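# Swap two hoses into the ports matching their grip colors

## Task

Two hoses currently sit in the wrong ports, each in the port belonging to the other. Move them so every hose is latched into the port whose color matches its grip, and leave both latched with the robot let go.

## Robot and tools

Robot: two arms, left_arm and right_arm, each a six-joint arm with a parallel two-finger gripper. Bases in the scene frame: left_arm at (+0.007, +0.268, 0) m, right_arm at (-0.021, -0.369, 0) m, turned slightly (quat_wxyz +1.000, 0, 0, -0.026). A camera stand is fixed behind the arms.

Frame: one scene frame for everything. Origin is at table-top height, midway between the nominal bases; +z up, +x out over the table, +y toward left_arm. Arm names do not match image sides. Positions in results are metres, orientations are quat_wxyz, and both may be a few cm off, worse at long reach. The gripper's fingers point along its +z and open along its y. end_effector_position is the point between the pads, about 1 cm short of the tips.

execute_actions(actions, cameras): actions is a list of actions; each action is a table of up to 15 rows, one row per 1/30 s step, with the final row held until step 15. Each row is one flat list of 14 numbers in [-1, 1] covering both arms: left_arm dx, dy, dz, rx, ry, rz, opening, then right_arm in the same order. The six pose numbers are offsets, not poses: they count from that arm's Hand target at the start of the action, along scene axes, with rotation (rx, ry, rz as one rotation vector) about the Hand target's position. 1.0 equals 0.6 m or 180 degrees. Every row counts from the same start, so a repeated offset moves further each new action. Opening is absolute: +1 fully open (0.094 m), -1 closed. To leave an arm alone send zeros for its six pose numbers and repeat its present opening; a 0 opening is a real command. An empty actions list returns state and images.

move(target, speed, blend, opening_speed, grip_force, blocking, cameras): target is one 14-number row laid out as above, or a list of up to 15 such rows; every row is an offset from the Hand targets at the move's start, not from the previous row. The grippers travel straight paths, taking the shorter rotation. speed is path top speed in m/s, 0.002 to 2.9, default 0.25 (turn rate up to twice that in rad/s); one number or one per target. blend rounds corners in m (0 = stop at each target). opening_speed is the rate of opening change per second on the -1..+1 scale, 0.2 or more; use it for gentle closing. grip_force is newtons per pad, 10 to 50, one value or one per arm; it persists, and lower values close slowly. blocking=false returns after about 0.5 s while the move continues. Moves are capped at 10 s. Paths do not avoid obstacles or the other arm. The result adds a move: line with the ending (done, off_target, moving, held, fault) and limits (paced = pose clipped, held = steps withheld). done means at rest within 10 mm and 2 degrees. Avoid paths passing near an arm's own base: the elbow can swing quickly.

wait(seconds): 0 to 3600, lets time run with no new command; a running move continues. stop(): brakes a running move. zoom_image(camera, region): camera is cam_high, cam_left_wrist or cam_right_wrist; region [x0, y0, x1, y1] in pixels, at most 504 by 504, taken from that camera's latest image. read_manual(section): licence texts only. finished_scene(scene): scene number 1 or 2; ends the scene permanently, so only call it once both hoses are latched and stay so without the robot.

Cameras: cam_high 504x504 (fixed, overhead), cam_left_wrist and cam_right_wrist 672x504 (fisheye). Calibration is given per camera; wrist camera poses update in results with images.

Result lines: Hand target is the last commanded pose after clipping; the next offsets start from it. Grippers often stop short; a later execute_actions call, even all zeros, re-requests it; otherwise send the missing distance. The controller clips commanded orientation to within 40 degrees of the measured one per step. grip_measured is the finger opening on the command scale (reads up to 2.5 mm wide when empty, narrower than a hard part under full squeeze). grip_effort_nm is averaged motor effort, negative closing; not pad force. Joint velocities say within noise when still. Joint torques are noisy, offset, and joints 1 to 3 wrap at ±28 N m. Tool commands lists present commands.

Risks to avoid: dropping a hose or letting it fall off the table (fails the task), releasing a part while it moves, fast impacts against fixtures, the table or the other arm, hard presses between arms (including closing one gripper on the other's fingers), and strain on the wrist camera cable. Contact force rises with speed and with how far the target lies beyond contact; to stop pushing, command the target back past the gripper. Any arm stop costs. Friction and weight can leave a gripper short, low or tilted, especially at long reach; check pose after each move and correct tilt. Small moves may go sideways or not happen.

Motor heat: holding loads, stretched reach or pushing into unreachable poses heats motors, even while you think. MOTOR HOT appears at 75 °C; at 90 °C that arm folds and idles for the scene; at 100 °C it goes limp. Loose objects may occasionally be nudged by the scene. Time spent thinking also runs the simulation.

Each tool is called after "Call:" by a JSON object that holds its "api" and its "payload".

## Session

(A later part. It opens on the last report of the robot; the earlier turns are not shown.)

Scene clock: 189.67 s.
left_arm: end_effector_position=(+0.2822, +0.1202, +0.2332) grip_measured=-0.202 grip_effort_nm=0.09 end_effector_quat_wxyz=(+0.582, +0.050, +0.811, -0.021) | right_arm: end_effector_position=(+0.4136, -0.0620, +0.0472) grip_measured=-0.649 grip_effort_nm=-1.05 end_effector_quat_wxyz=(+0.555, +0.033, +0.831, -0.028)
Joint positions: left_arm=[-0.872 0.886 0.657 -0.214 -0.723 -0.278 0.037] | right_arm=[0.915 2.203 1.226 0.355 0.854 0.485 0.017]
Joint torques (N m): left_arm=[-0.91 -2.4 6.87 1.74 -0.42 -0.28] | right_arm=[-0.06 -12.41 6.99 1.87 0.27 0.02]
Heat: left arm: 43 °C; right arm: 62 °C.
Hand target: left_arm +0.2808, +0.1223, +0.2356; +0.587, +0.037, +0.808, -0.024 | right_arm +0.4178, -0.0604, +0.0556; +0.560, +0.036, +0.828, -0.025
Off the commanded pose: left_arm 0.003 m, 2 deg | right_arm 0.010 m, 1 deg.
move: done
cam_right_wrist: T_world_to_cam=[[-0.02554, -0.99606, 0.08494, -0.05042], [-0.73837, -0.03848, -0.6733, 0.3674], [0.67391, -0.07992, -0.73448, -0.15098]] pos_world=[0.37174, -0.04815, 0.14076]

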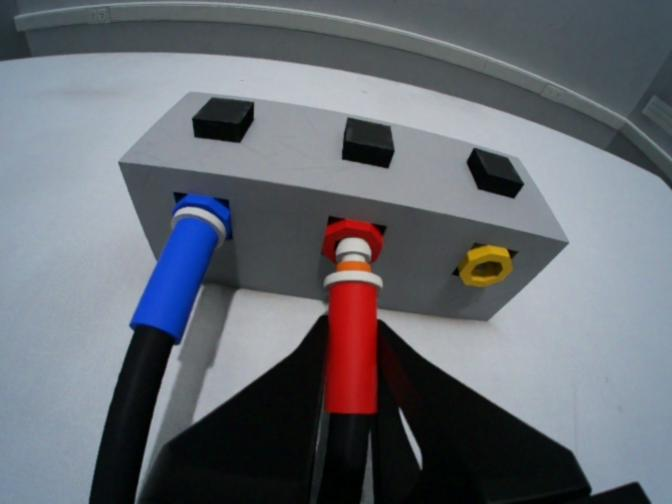

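Call:
{"api": "move", "payload": {"target": [[0,0,0,0,0,0,-0.2,0.01,0.012,0.025,0,0,0,-1],[0,0,0,0,0,0,-0.2,0.03,-0.01,0.03,0,0,0,-1],[0,0,0,0,0,0,-0.2,0.05,0.02,0.04,0,0,0,-1],[0,0,0,0,0,0,-0.2,0.07,-0.015,0.02,0,0,0,-1],[0,0,0,0,0,0,-0.2,0.09,0.02,0.04,0,0,0,-1],[0,0,0,0,0,0,-0.2,0.11,0.0,0.025,0,0,0,-1]], "speed": 0.15, "blend": 0.005, "cameras": ["cam_right_wrist"]}}

Call:
{"api": "zoom_image", "payload": {"camera": "cam_right_wrist", "region": [280, 200, 440, 360]}}

Scene clock: 191.13 s.
left_arm: end_effector_position=(+0.2822, +0.1202, +0.2332) grip_measured=-0.202 grip_effort_nm=0.10 end_effector_quat_wxyz=(+0.582, +0.050, +0.811, -0.021) | right_arm: end_effector_position=(+0.4206, -0.0623, +0.0490) grip_measured=-0.649 grip_effort_nm=-1.05 end_effector_quat_wxyz=(+0.520, -0.014, +0.851, -0.077)
Joint positions: left_arm=[-0.872 0.886 0.657 -0.214 -0.723 -0.278 0.037] | right_arm=[0.901 2.208 1.334 0.143 0.838 0.425 0.017]
Joint torques (N m): left_arm=[-0.92 -2.41 6.86 1.74 -0.41 -0.27] | right_arm=[-7.91 -8.62 13.18 3.56 -0.38 -0.29]
Heat: left arm: 43 °C; right arm: 62 °C.
Hand target: left_arm +0.2808, +0.1223, +0.2356; +0.587, +0.037, +0.808, -0.024 | right_arm +0.4838, -0.0604, +0.0705; +0.560, +0.036, +0.828, -0.025
Off the commanded pose: left_arm 0.003 m, 2 deg | right_arm 0.067 m, 10 deg.
move: off_target (right_arm)
cam_right_wrist: T_world_to_cam=[[0.01013, -0.97675, 0.21413, -0.07084], [-0.79048, -0.13896, -0.59651, 0.38564], [0.6124, -0.16322, -0.77351, -0.13176]] pos_world=[0.38625, -0.03711, 0.14329]

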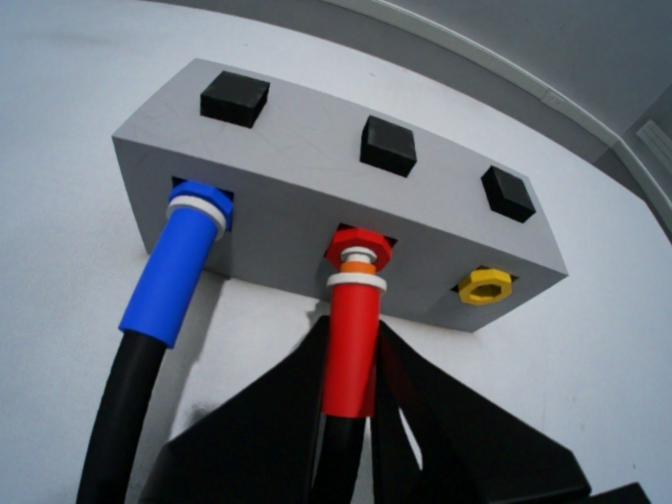

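Scaled by 3.150 from the camera's image (finer frame: 960x720).

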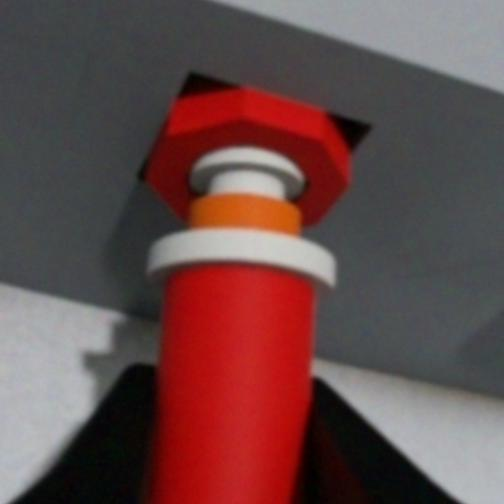

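Call:
{"api": "move", "payload": {"target": [[0,0,0,0,0,0,-0.2,-0.11,0.005,0.02,0,0,0,-1],[0,0,0,0,0,0,-0.2,-0.115,0.012,0.05,0,0.0,0.0,-1],[0,0,0,0,0,0,-0.2,-0.105,0.008,0.015,0,0,0,-1]], "speed": 0.15, "cameras": ["cam_right_wrist","cam_high"]}}

Call:
{"api": "zoom_image", "payload": {"camera": "cam_right_wrist", "region": [280, 200, 440, 360]}}

Call:
{"api": "zoom_image", "payload": {"camera": "cam_high", "region": [145, 210, 205, 260]}}

Scene clock: 193.23 s.
left_arm: end_effector_position=(+0.2822, +0.1202, +0.2332) grip_measured=-0.202 grip_effort_nm=0.10 end_effector_quat_wxyz=(+0.582, +0.050, +0.811, -0.021) | right_arm: end_effector_position=(+0.4092, -0.0609, +0.0518) grip_measured=-0.649 grip_effort_nm=-1.05 end_effector_quat_wxyz=(+0.521, +0.002, +0.851, -0.056)
Joint positions: left_arm=[-0.872 0.886 0.657 -0.214 -0.723 -0.278 0.037] | right_arm=[0.919 2.174 1.29 0.15 0.834 0.483 0.017]
Joint torques (N m): left_arm=[-0.94 -2.4 6.86 1.74 -0.42 -0.27] | right_arm=[-0.08 -13.72 6.11 2.95 0.52 0.16]
Heat: left arm: 43 °C; right arm: 63 °C.
Hand target: left_arm +0.2808, +0.1223, +0.2356; +0.587, +0.037, +0.808, -0.024 | right_arm +0.4207, -0.0556, +0.0796; +0.560, +0.036, +0.828, -0.025
Off the commanded pose: left_arm 0.003 m, 2 deg | right_arm 0.031 m, 7 deg.
move: off_target (right_arm)
cam_right_wrist: T_world_to_cam=[[0.00417, -0.9865, 0.16371, -0.06555], [-0.78935, -0.10376, -0.60511, 0.38057], [0.61393, -0.1267, -0.77912, -0.12048]] pos_world=[0.37465, -0.04044, 0.14715]
Images, in order (width x height): cam_high 504x504, cam_right_wrist 672x504.

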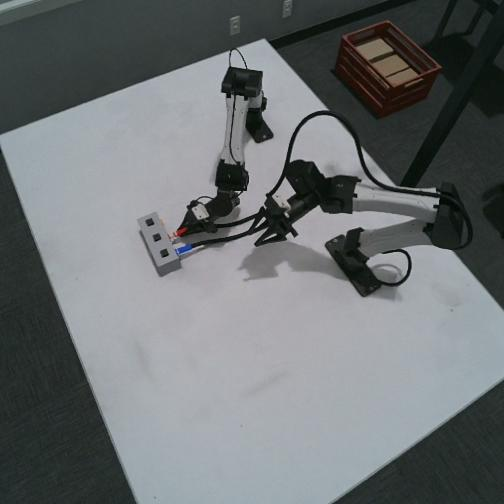

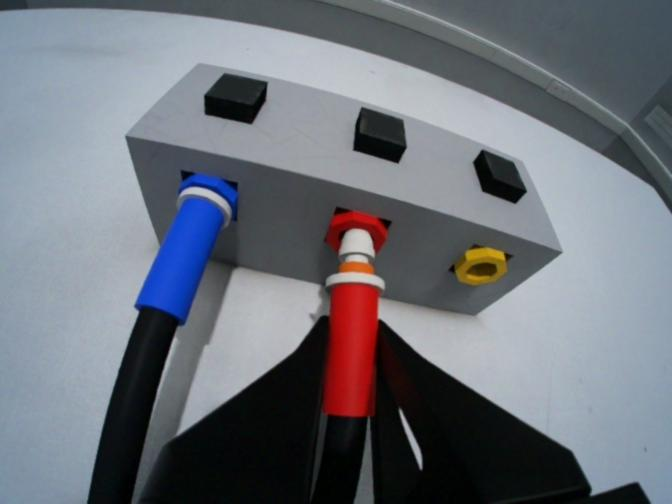

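Scaled by 3.150 from the camera's image (finer frame: 960x720).

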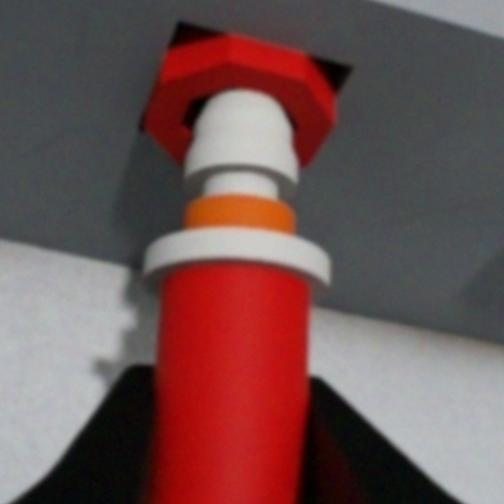

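Scaled by 8.400 from the camera's image (finer frame: 720x720).

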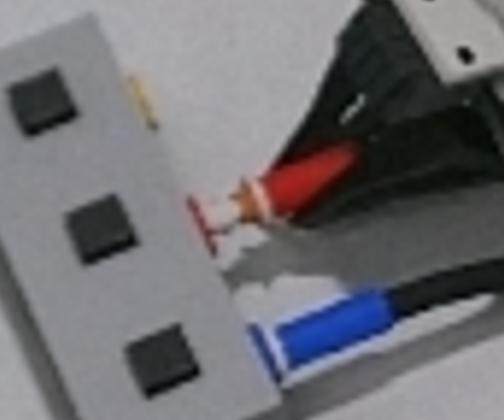

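Call:
{"api": "move", "payload": {"target": [[0,0,0,0,0,0,-0.2,-0.06,0,-0.01,0,0,0,-1],[0,0,0,0,0,0,-0.2,-0.045,0.0,-0.012,0,0,0,-1]], "speed": 0.15, "cameras": ["cam_right_wrist","cam_high"]}}

Call:
{"api": "zoom_image", "payload": {"camera": "cam_right_wrist", "region": [280, 160, 440, 320]}}

Call:
{"api": "zoom_image", "payload": {"camera": "cam_high", "region": [145, 210, 205, 260]}}

Scene clock: 194.87 s.
left_arm: end_effector_position=(+0.2822, +0.1202, +0.2332) grip_measured=-0.202 grip_effort_nm=0.09 end_effector_quat_wxyz=(+0.582, +0.050, +0.811, -0.021) | right_arm: end_effector_position=(+0.3886, -0.0581, +0.0528) grip_measured=-0.649 grip_effort_nm=-1.04 end_effector_quat_wxyz=(+0.545, +0.024, +0.837, -0.040)
Joint positions: left_arm=[-0.872 0.886 0.657 -0.214 -0.723 -0.278 0.037] | right_arm=[0.968 2.15 1.201 0.252 0.894 0.532 0.017]
Joint torques (N m): left_arm=[-0.95 -2.4 6.86 1.74 -0.42 -0.27] | right_arm=[-0.14 -13.86 6.26 2.05 0.32 0]
Heat: left arm: 42 °C; right arm: 63 °C.
Hand target: left_arm +0.2808, +0.1223, +0.2356; +0.587, +0.037, +0.808, -0.024 | right_arm +0.3938, -0.0556, +0.0725; +0.560, +0.036, +0.828, -0.025
Off the commanded pose: left_arm 0.003 m, 2 deg | right_arm 0.020 m, 3 deg.
move: off_target (right_arm)
cam_right_wrist: T_world_to_cam=[[-0.02147, -0.99305, 0.11571, -0.05061], [-0.75392, -0.05993, -0.65422, 0.35665], [0.65661, -0.10128, -0.7474, -0.12353]] pos_world=[0.34891, -0.04139, 0.14686]
Images, in order (width x height): cam_high 504x504, cam_right_wrist 672x504.

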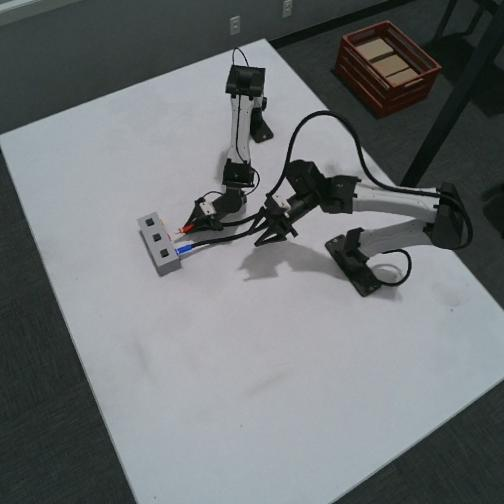

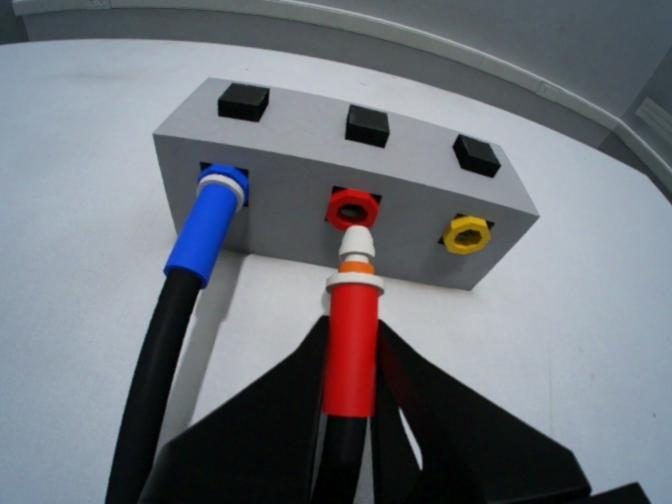

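Scaled by 3.150 from the camera's image (finer frame: 960x720).

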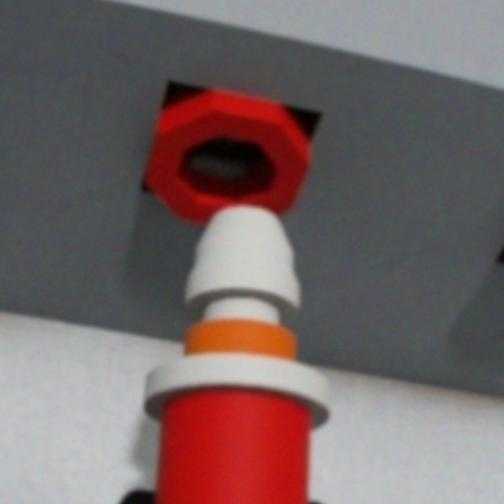

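Scaled by 8.400 from the camera's image (finer frame: 720x720).

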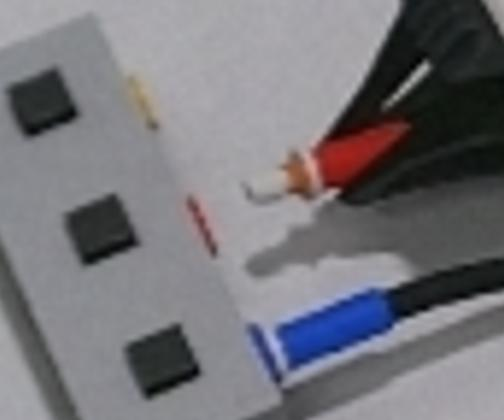

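Call:
{"api": "move", "payload": {"target": [[0,0,0,0,0,0,-0.2,-0.04,0.008,0.012,0,0.04,-0.015,-1],[0,0,0,0,0,0,-0.2,0.008,0.007,0.009,0,0.04,-0.015,-1]], "speed": 0.15, "cameras": ["cam_right_wrist","cam_high"]}}

Call:
{"api": "zoom_image", "payload": {"camera": "cam_right_wrist", "region": [280, 160, 440, 320]}}

Call:
{"api": "zoom_image", "payload": {"camera": "cam_high", "region": [145, 210, 205, 260]}}

Scene clock: 197.27 s.
left_arm: end_effector_position=(+0.2822, +0.1202, +0.2332) grip_measured=-0.202 grip_effort_nm=0.09 end_effector_quat_wxyz=(+0.582, +0.050, +0.811, -0.021) | right_arm: end_effector_position=(+0.3922, -0.0617, +0.0727) grip_measured=-0.649 grip_effort_nm=-1.05 end_effector_quat_wxyz=(+0.499, +0.052, +0.863, -0.052)
Joint positions: left_arm=[-0.872 0.886 0.657 -0.214 -0.723 -0.278 0.037] | right_arm=[0.95 2.116 1.363 -0.113 0.861 0.685 0.017]
Joint torques (N m): left_arm=[-0.92 -2.41 6.87 1.75 -0.41 -0.28] | right_arm=[0.43 -10.32 9.22 1.77 0.32 0.01]
Heat: left arm: 42 °C; right arm: 64 °C.
Hand target: left_arm +0.2808, +0.1223, +0.2356; +0.587, +0.037, +0.808, -0.024 | right_arm +0.3986, -0.0514, +0.0778; +0.506, +0.054, +0.860, -0.040
Off the commanded pose: left_arm 0.003 m, 2 deg | right_arm 0.013 m, 2 deg.
move: off_target (right_arm)
cam_right_wrist: T_world_to_cam=[[-0.07245, -0.99182, 0.1051, -0.03564], [-0.82022, -0.0007, -0.57205, 0.3958], [0.56744, -0.12765, -0.81346, -0.07325]] pos_world=[0.36362, -0.04442, 0.17058]
Images, in order (width x height): cam_high 504x504, cam_right_wrist 672x504.

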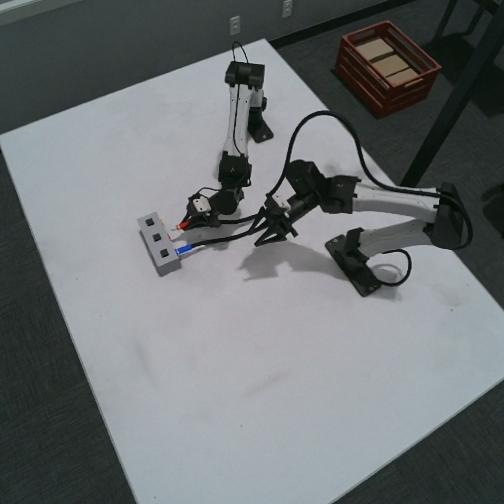

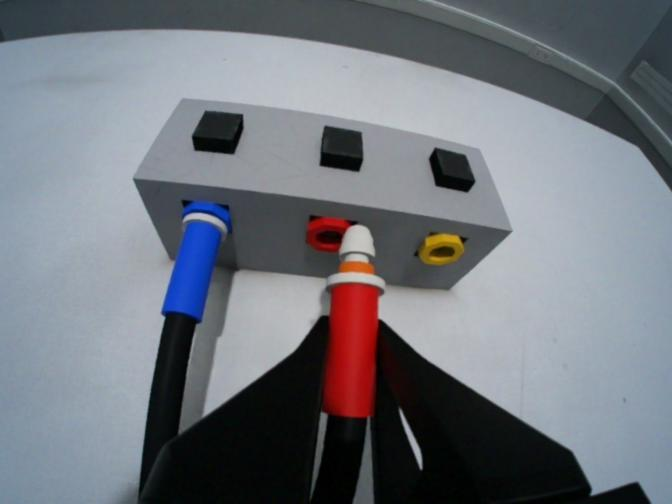

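Scaled by 3.150 from the camera's image (finer frame: 960x720).

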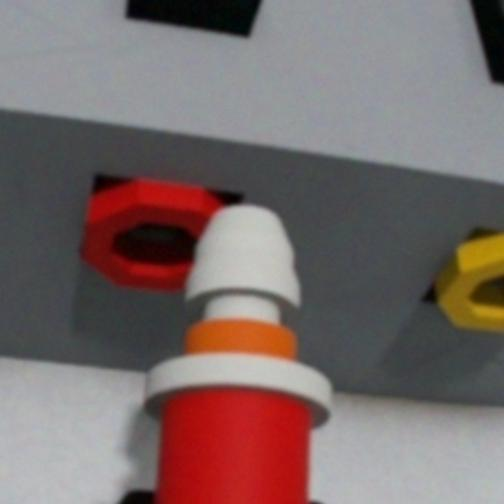

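Scaled by 8.400 from the camera's image (finer frame: 720x720).

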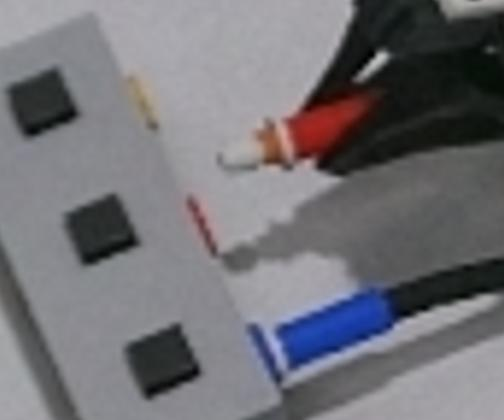

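Call:
{"api": "move", "payload": {"target": [[0,0,0,0,0,0,-0.2,-0.04,0.02,-0.026,0,0,0,-1],[0,0,0,0,0,0,-0.2,0.012,0.017,-0.022,0,0,0,-1]], "speed": 0.15, "cameras": ["cam_right_wrist","cam_high"]}}

Call:
{"api": "zoom_image", "payload": {"camera": "cam_right_wrist", "region": [280, 160, 440, 320]}}

Call:
{"api": "zoom_image", "payload": {"camera": "cam_high", "region": [145, 210, 205, 260]}}

Scene clock: 198.97 s.
left_arm: end_effector_position=(+0.2822, +0.1202, +0.2332) grip_measured=-0.202 grip_effort_nm=0.09 end_effector_quat_wxyz=(+0.582, +0.050, +0.811, -0.021) | right_arm: end_effector_position=(+0.3997, -0.0524, +0.0625) grip_measured=-0.649 grip_effort_nm=-1.04 end_effector_quat_wxyz=(+0.500, +0.053, +0.863, -0.052)
Joint positions: left_arm=[-0.872 0.886 0.657 -0.214 -0.723 -0.278 0.037] | right_arm=[0.95 2.174 1.412 -0.103 0.862 0.687 0.017]
Joint torques (N m): left_arm=[-0.94 -2.4 6.83 1.75 -0.41 -0.27] | right_arm=[0.55 -10.1 9.32 1.84 0.31 0.03]
Heat: left arm: 42 °C; right arm: 64 °C.
Hand target: left_arm +0.2808, +0.1223, +0.2356; +0.587, +0.037, +0.808, -0.024 | right_arm +0.4057, -0.0412, +0.0647; +0.506, +0.054, +0.860, -0.040
Off the commanded pose: left_arm 0.003 m, 2 deg | right_arm 0.013 m, 2 deg.
move: off_target (right_arm)
cam_right_wrist: T_world_to_cam=[[-0.07404, -0.99193, 0.1029, -0.02407], [-0.81939, 0.00169, -0.57323, 0.39606], [0.56843, -0.12676, -0.81291, -0.08493]] pos_world=[0.37102, -0.03531, 0.16048]
Images, in order (width x height): cam_high 504x504, cam_right_wrist 672x504.

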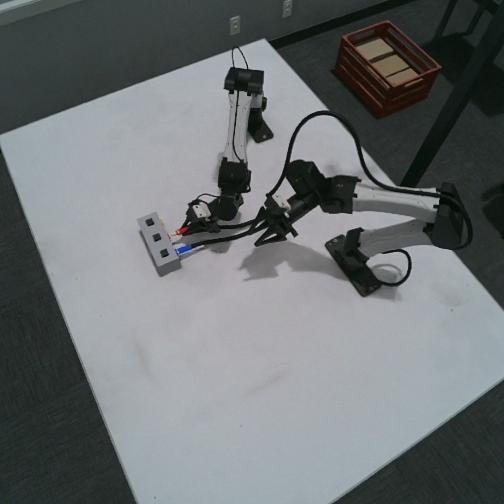

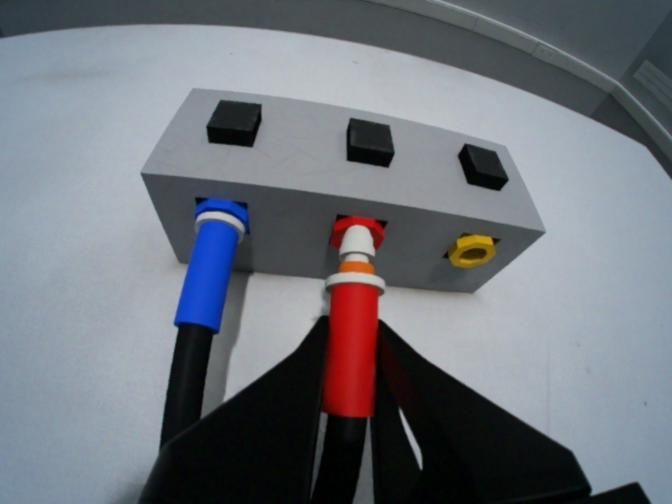

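Scaled by 3.150 from the camera's image (finer frame: 960x720).

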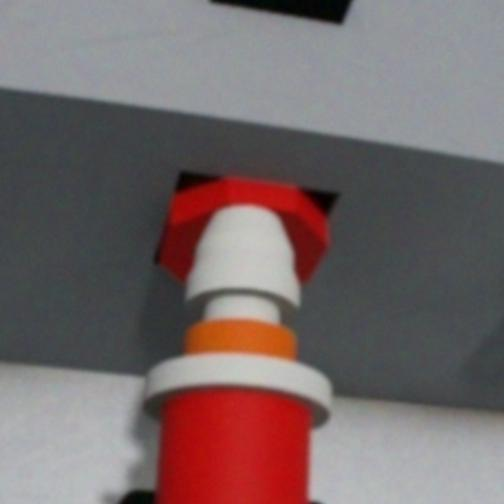

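Scaled by 8.400 from the camera's image (finer frame: 720x720).

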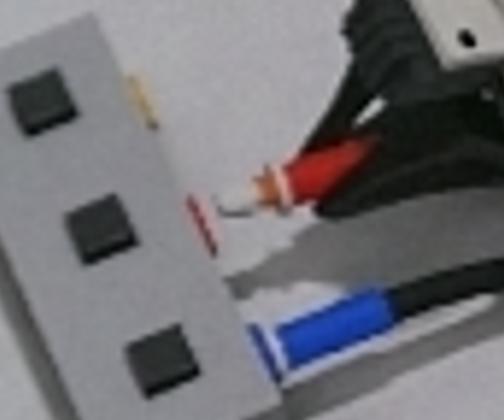

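Call:
{"api": "move", "payload": {"target": [[0,0,0,0,0,0,-0.2,-0.03,0.001,-0.003,0,0,0,-1],[0,0,0,0,0,0,-0.2,0.005,0.0,-0.003,0,0,0,-1],[0,0,0,0,0,0,-0.2,0.03,-0.009,0.003,0,0,0,-1]], "speed": 0.13, "blend": [0,0.003,0], "cameras": ["cam_right_wrist"]}}

Call:
{"api": "zoom_image", "payload": {"camera": "cam_right_wrist", "region": [280, 180, 440, 340]}}

Scene clock: 200.77 s.
left_arm: end_effector_position=(+0.2822, +0.1202, +0.2332) grip_measured=-0.202 grip_effort_nm=0.09 end_effector_quat_wxyz=(+0.582, +0.050, +0.811, -0.021) | right_arm: end_effector_position=(+0.4067, -0.0534, +0.0588) grip_measured=-0.649 grip_effort_nm=-1.05 end_effector_quat_wxyz=(+0.492, +0.040, +0.868, -0.056)
Joint positions: left_arm=[-0.872 0.886 0.657 -0.214 -0.723 -0.278 0.037] | right_arm=[0.933 2.188 1.428 -0.103 0.836 0.647 0.017]
Joint torques (N m): left_arm=[-0.94 -2.41 6.84 1.74 -0.42 -0.27] | right_arm=[-1.2 -10.04 10.32 2.07 0.29 -0.03]
Heat: left arm: 42 °C; right arm: 64 °C.
Hand target: left_arm +0.2808, +0.1223, +0.2356; +0.587, +0.037, +0.808, -0.024 | right_arm +0.4238, -0.0466, +0.0665; +0.506, +0.054, +0.860, -0.040
Off the commanded pose: left_arm 0.003 m, 2 deg | right_arm 0.020 m, 3 deg.
move: off_target (right_arm)
cam_right_wrist: T_world_to_cam=[[-0.05284, -0.99094, 0.12352, -0.03395], [-0.82978, -0.02524, -0.55752, 0.40155], [0.55558, -0.13195, -0.82092, -0.08659]] pos_world=[0.37951, -0.03493, 0.15698]

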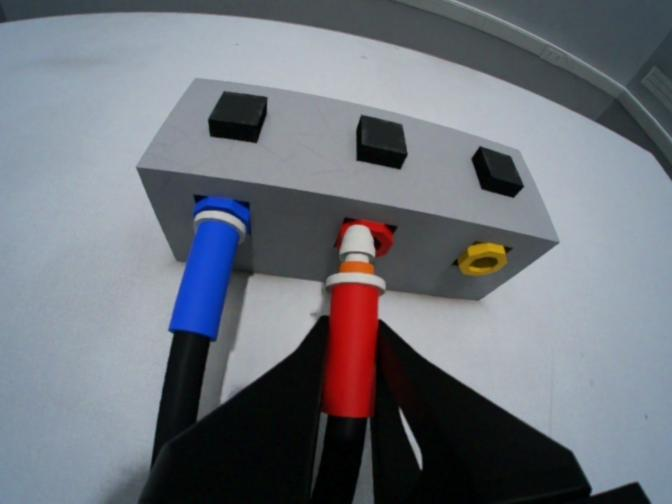

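Scaled by 3.150 from the camera's image (finer frame: 960x720).

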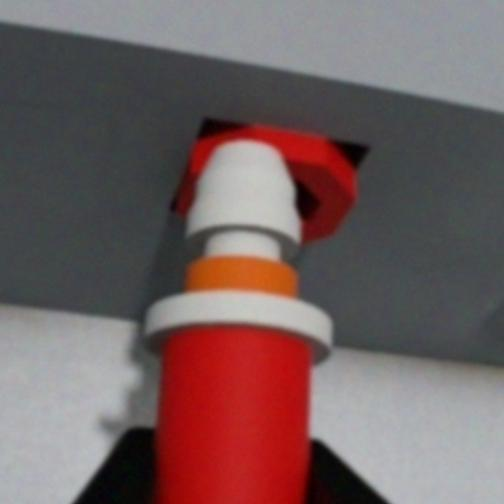

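Call:
{"api": "move", "payload": {"target": [[0,0,0,0,0,0,-0.2,-0.06,0.009,0.0,0,0,0,-1],[0,0,0,0,0,0,-0.2,-0.026,0.009,-0.007,0,0,0,-1]], "speed": 0.13, "cameras": ["cam_right_wrist"]}}

Call:
{"api": "zoom_image", "payload": {"camera": "cam_right_wrist", "region": [280, 180, 440, 340]}}

Scene clock: 202.43 s.
left_arm: end_effector_position=(+0.2822, +0.1202, +0.2332) grip_measured=-0.202 grip_effort_nm=0.09 end_effector_quat_wxyz=(+0.582, +0.050, +0.811, -0.021) | right_arm: end_effector_position=(+0.4014, -0.0513, +0.0583) grip_measured=-0.649 grip_effort_nm=-1.05 end_effector_quat_wxyz=(+0.498, +0.051, +0.864, -0.052)
Joint positions: left_arm=[-0.872 0.886 0.657 -0.214 -0.723 -0.278 0.037] | right_arm=[0.948 2.188 1.418 -0.096 0.859 0.682 0.017]
Joint torques (N m): left_arm=[-0.92 -2.4 6.86 1.74 -0.41 -0.28] | right_arm=[0.35 -10.5 9.1 1.85 0.33 0]
Heat: left arm: 42 °C; right arm: 64 °C.
Hand target: left_arm +0.2808, +0.1223, +0.2356; +0.587, +0.037, +0.808, -0.024 | right_arm +0.4082, -0.0412, +0.0623; +0.506, +0.054, +0.860, -0.040
Off the commanded pose: left_arm 0.003 m, 2 deg | right_arm 0.013 m, 2 deg.
move: off_target (right_arm)
cam_right_wrist: T_world_to_cam=[[-0.0714, -0.99182, 0.1058, -0.02365], [-0.82096, -0.00181, -0.57098, 0.39532], [0.5665, -0.12763, -0.81412, -0.08837]] pos_world=[0.37292, -0.03402, 0.15628]

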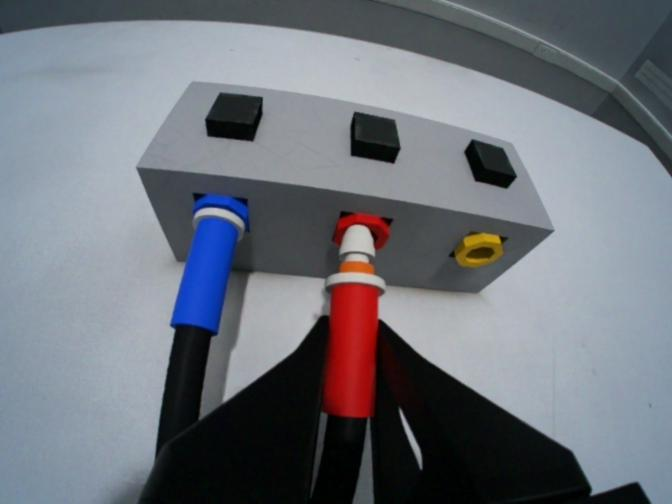

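Scaled by 3.150 from the camera's image (finer frame: 960x720).

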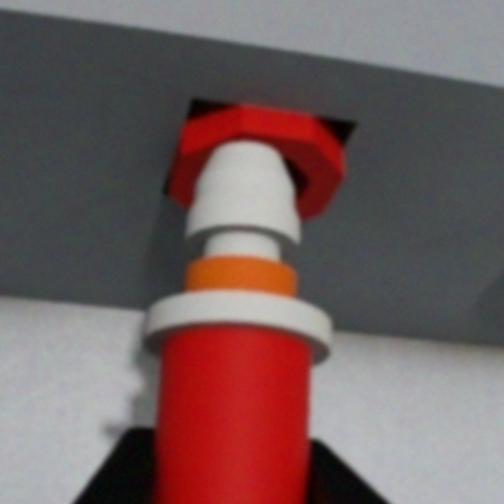

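Call:
{"api": "move", "payload": {"target": [[0,0,0,0,0,0,-0.2,-0.04,-0.006,0.0,0,0,0,-1],[0,0,0,0,0,0,-0.2,0.0,-0.004,0.0,0,0,0,-1],[0,0,0,0,0,0,-0.2,0.04,-0.018,0.012,0,0,0,-1]], "speed": 0.13, "blend": [0,0.003,0], "cameras": ["cam_right_wrist"]}}

Call:
{"api": "zoom_image", "payload": {"camera": "cam_right_wrist", "region": [280, 180, 440, 340]}}

Scene clock: 204.40 s.
left_arm: end_effector_position=(+0.2822, +0.1202, +0.2332) grip_measured=-0.202 grip_effort_nm=0.10 end_effector_quat_wxyz=(+0.582, +0.050, +0.811, -0.021) | right_arm: end_effector_position=(+0.4145, -0.0595, +0.0526) grip_measured=-0.649 grip_effort_nm=-1.04 end_effector_quat_wxyz=(+0.480, +0.033, +0.875, -0.055)
Joint positions: left_arm=[-0.872 0.886 0.657 -0.214 -0.723 -0.278 0.037] | right_arm=[0.904 2.195 1.432 -0.104 0.795 0.622 0.017]
Joint torques (N m): left_arm=[-0.92 -2.41 6.87 1.74 -0.42 -0.27] | right_arm=[-0.69 -11.08 10.47 2.17 0.55 0]
Heat: left arm: 42 °C; right arm: 65 °C.
Hand target: left_arm +0.2808, +0.1223, +0.2356; +0.587, +0.037, +0.808, -0.024 | right_arm +0.4322, -0.0520, +0.0695; +0.506, +0.054, +0.860, -0.040
Off the commanded pose: left_arm 0.003 m, 2 deg | right_arm 0.026 m, 5 deg.
move: off_target (right_arm)
cam_right_wrist: T_world_to_cam=[[-0.03817, -0.99099, 0.12836, -0.04522], [-0.84557, -0.03642, -0.53261, 0.40893], [0.53249, -0.12887, -0.83657, -0.08624]] pos_world=[0.38998, -0.04103, 0.15146]

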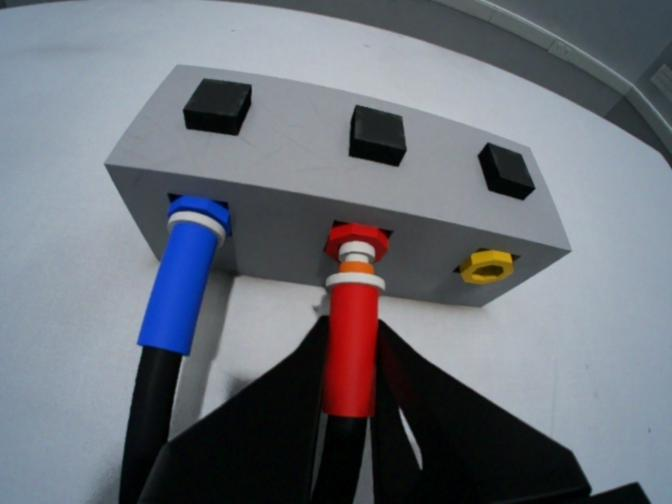

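Scaled by 3.150 from the camera's image (finer frame: 960x720).

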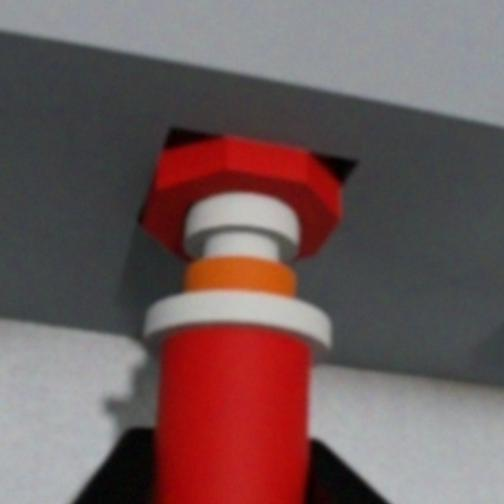

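Call:
{"api": "move", "payload": {"target": [[0,0,0,0,0,0,-0.2,0.01,0.02,0.03,0,0,0,-1],[0,0,0,0,0,0,-0.2,0.03,-0.01,0.05,0,0,0,-1],[0,0,0,0,0,0,-0.2,0.06,0.04,0.04,0,0,0,-1],[0,0,0,0,0,0,-0.2,0.08,-0.01,0.07,0,-0.02,0,-1],[0,0,0,0,0,0,-0.2,0.1,0.04,0.04,0,-0.03,0,-1],[0,0,0,0,0,0,-0.2,0.12,-0.01,0.07,0,-0.04,0,-1],[0,0,0,0,0,0,-0.2,0.14,0.03,0.05,0,-0.05,0,-1]], "speed": 0.2, "blend": 0.005, "cameras": ["cam_right_wrist"]}}

Call:
{"api": "zoom_image", "payload": {"camera": "cam_right_wrist", "region": [280, 180, 440, 340]}}

Scene clock: 206.73 s.
left_arm: end_effector_position=(+0.2822, +0.1202, +0.2332) grip_measured=-0.202 grip_effort_nm=0.09 end_effector_quat_wxyz=(+0.582, +0.050, +0.811, -0.021) | right_arm: end_effector_position=(+0.4259, -0.0619, +0.0557) grip_measured=-0.649 grip_effort_nm=-1.05 end_effector_quat_wxyz=(+0.455, -0.029, +0.880, -0.135)
Joint positions: left_arm=[-0.872 0.886 0.657 -0.214 -0.723 -0.278 0.037] | right_arm=[0.895 2.265 1.598 -0.298 0.84 0.5 0.017]
Joint torques (N m): left_arm=[-0.92 -2.4 6.86 1.74 -0.41 -0.28] | right_arm=[-6.22 -9.69 14.89 5.04 0.52 -0.25]
Heat: left arm: 42 °C; right arm: 64 °C.
Hand target: left_arm +0.2808, +0.1223, +0.2356; +0.587, +0.037, +0.808, -0.024 | right_arm +0.5161, -0.0339, +0.0994; +0.572, +0.057, +0.818, -0.036
Off the commanded pose: left_arm 0.003 m, 2 deg | right_arm 0.104 m, 21 deg.
move: off_target (right_arm)
cam_right_wrist: T_world_to_cam=[[0.0042, -0.94689, 0.32152, -0.0735], [-0.87225, -0.16071, -0.46191, 0.41985], [0.48905, -0.27851, -0.8266, -0.08138]] pos_world=[0.40632, -0.02478, 0.1503]

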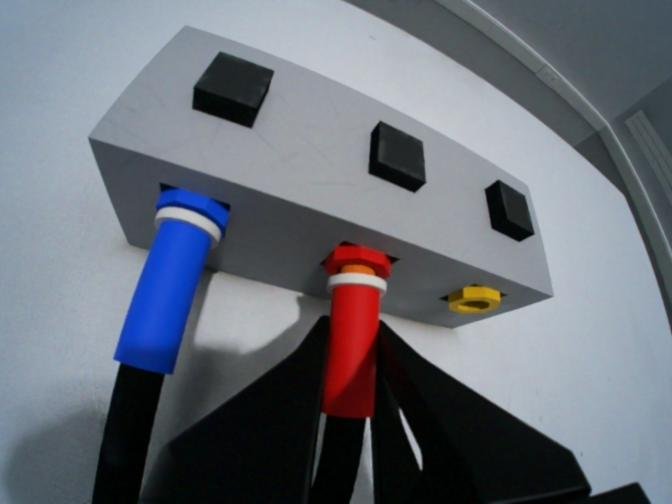

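Scaled by 3.150 from the camera's image (finer frame: 960x720).

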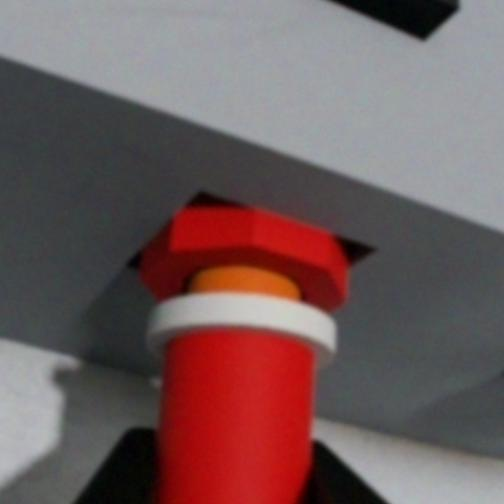

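Call:
{"api": "move", "payload": {"target": [[0,0,0,0,0,0,-0.2,-0.06,0.0,-0.02,0,0,0.0,-1],[0,0,0,0,0,0,-0.2,0.0,0.03,0.02,0,0,0,-1],[0,0,0,0,0,0,-0.2,0.03,-0.02,-0.03,0,0,0,-1],[0,0,0,0,0,0,-0.2,0.06,0.04,0.03,0,0,0,-1],[0,0,0,0,0,0,-0.2,0.08,-0.02,-0.02,0,0,0,-1],[0,0,0,0,0,0,-0.2,0.1,0.04,0.04,0,0,0,-1]], "speed": 0.22, "blend": 0.005, "cameras": ["cam_right_wrist"]}}

Call:
{"api": "zoom_image", "payload": {"camera": "cam_right_wrist", "region": [280, 180, 440, 340]}}

Scene clock: 210.13 s.
left_arm: end_effector_position=(+0.2822, +0.1202, +0.2332) grip_measured=-0.202 grip_effort_nm=0.09 end_effector_quat_wxyz=(+0.582, +0.050, +0.811, -0.021) | right_arm: end_effector_position=(+0.4311, -0.0609, +0.0602) grip_measured=-0.649 grip_effort_nm=-1.04 end_effector_quat_wxyz=(+0.382, -0.056, +0.903, -0.189)
Joint positions: left_arm=[-0.872 0.886 0.657 -0.214 -0.723 -0.278 0.037] | right_arm=[0.883 2.392 1.938 -0.731 0.813 0.541 0.017]
Joint torques (N m): left_arm=[-0.92 -2.37 6.84 1.75 -0.42 -0.27] | right_arm=[-7.84 -12.89 17.62 5.96 0.92 -0.37]
Heat: left arm: 42 °C; right arm: 64 °C.
Hand target: left_arm +0.2808, +0.1223, +0.2356; +0.587, +0.037, +0.808, -0.024 | right_arm +0.5762, -0.0101, +0.1233; +0.572, +0.057, +0.818, -0.036
Off the commanded pose: left_arm 0.003 m, 2 deg | right_arm 0.166 m, 32 deg.
move: off_target (right_arm)
cam_right_wrist: T_world_to_cam=[[0.04079, -0.90337, 0.42691, -0.09359], [-0.93573, -0.18435, -0.30069, 0.44292], [0.35034, -0.38721, -0.85283, -0.02518]] pos_world=[0.4271, -0.01264, 0.15166]

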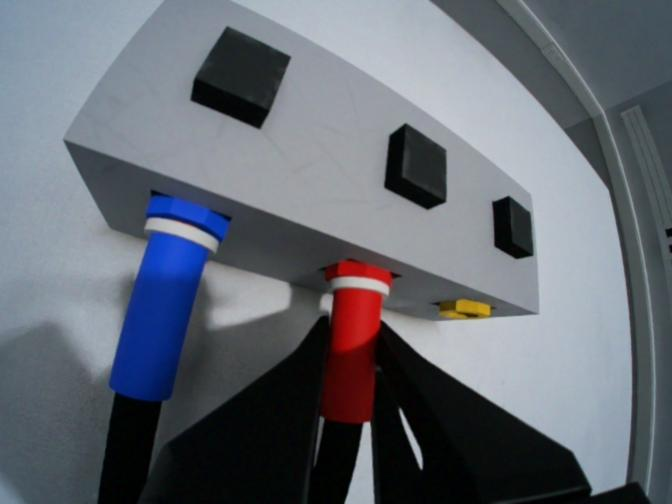

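Scaled by 3.150 from the camera's image (finer frame: 960x720).

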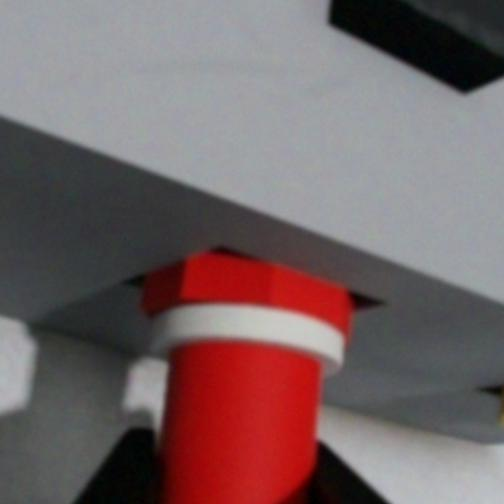

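Call:
{"api": "move", "payload": {"target": [0,0,0,0,0,0,-0.2,-0.265,-0.08,-0.085,0,0.02,0,-1], "speed": 0.2, "cameras": ["cam_right_wrist"]}}

Call:
{"api": "zoom_image", "payload": {"camera": "cam_right_wrist", "region": [280, 180, 440, 340]}}

Scene clock: 211.97 s.
left_arm: end_effector_position=(+0.2822, +0.1202, +0.2332) grip_measured=-0.202 grip_effort_nm=0.09 end_effector_quat_wxyz=(+0.582, +0.050, +0.811, -0.021) | right_arm: end_effector_position=(+0.4245, -0.0577, +0.0525) grip_measured=-0.649 grip_effort_nm=-1.05 end_effector_quat_wxyz=(+0.530, +0.048, +0.846, -0.038)
Joint positions: left_arm=[-0.872 0.886 0.657 -0.214 -0.723 -0.278 0.037] | right_arm=[0.903 2.221 1.36 0.145 0.846 0.562 0.017]
Joint torques (N m): left_arm=[-0.94 -2.4 6.84 1.75 -0.42 -0.28] | right_arm=[1.76 -16.02 4.07 1.87 0.72 0.07]
Heat: left arm: 42 °C; right arm: 66 °C.
Hand target: left_arm +0.2808, +0.1223, +0.2356; +0.587, +0.037, +0.808, -0.024 | right_arm +0.4172, -0.0581, +0.0723; +0.546, +0.056, +0.835, -0.038
Off the commanded pose: left_arm 0.003 m, 2 deg | right_arm 0.021 m, 2 deg.
move: off_target (right_arm)
cam_right_wrist: T_world_to_cam=[[-0.0581, -0.99467, 0.08518, -0.03241], [-0.77682, -0.00855, -0.62967, 0.39493], [0.62704, -0.10275, -0.77218, -0.13354]] pos_world=[0.38864, -0.04258, 0.14831]

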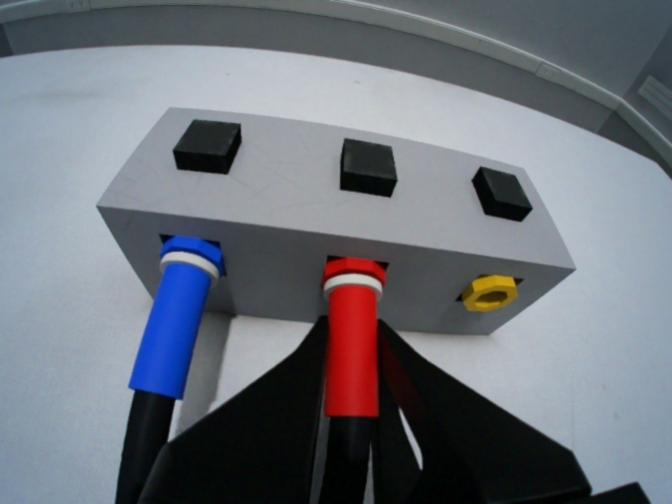

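Scaled by 3.150 from the camera's image (finer frame: 960x720).

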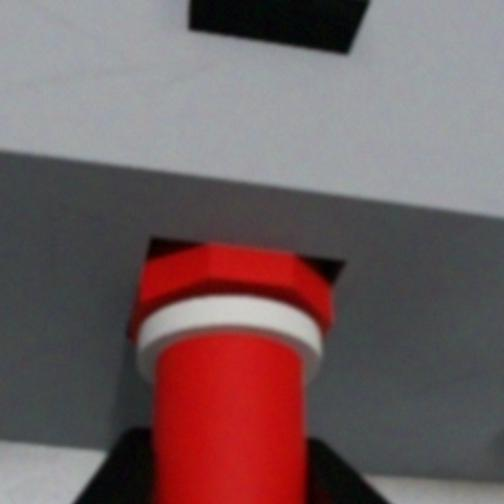

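Latched. Release.

Call:
{"api": "move", "payload": {"target": [[0,0,0,0,0,0,-0.2,0.012,0,-0.02,0,0,0,-1],[0,0,0,0,0,0,-0.2,0.012,0,-0.02,0,0,0,-0.2],[0,0,0,0,0,0,-0.2,-0.005,0,0.12,0,0,0,-0.2],[0,0,0,0,0,0,-0.2,-0.2,-0.15,0.2,0,0,0,-0.2]], "speed": 0.2, "cameras": ["cam_right_wrist","cam_high"]}}

Call:
{"api": "zoom_image", "payload": {"camera": "cam_high", "region": [130, 205, 210, 275]}}

Scene clock: 216.07 s.
left_arm: end_effector_position=(+0.2822, +0.1202, +0.2332) grip_measured=-0.202 grip_effort_nm=0.09 end_effector_quat_wxyz=(+0.582, +0.050, +0.811, -0.021) | right_arm: end_effector_position=(+0.3010, -0.1434, +0.1897) grip_measured=-0.203 grip_effort_nm=0.13 end_effector_quat_wxyz=(+0.542, +0.050, +0.838, -0.039)
Joint positions: left_arm=[-0.872 0.886 0.657 -0.214 -0.723 -0.278 0.037] | right_arm=[1.033 1.497 1.004 -0.302 0.959 0.682 0.037]
Joint torques (N m): left_arm=[-0.94 -2.41 6.86 1.74 -0.42 -0.28] | right_arm=[0.64 -8.68 5.31 1.64 0.49 0.17]
Heat: left arm: 41 °C; right arm: 66 °C.
Hand target: left_arm +0.2808, +0.1223, +0.2356; +0.587, +0.037, +0.808, -0.024 | right_arm +0.2971, -0.1480, +0.1924; +0.546, +0.056, +0.835, -0.038
Off the commanded pose: left_arm 0.003 m, 2 deg | right_arm 0.007 m, 1 deg.
move: done
cam_right_wrist: T_world_to_cam=[[-0.06374, -0.99437, 0.08469, -0.13473], [-0.75856, -0.00687, -0.65157, 0.38354], [0.64848, -0.10577, -0.75385, 0.0308]] pos_world=[0.26238, -0.12808, 0.28454]
Images, in order (width x height): cam_high 504x504, cam_right_wrist 672x504.

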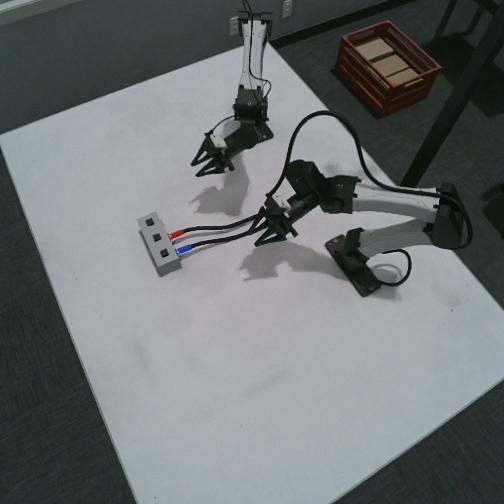

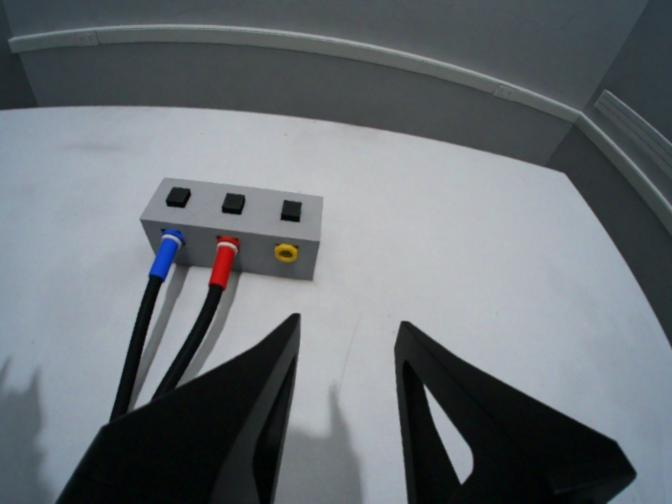

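Scaled by 6.300 from the camera's image (finer frame: 720x720).

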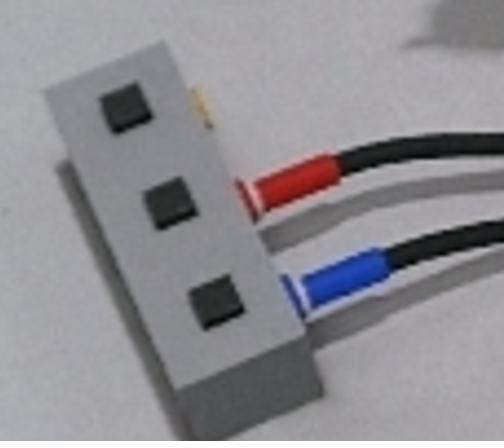

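Call:
{"api": "finished_scene", "payload": {"scene": 2}}

The scene is finished: the task was done.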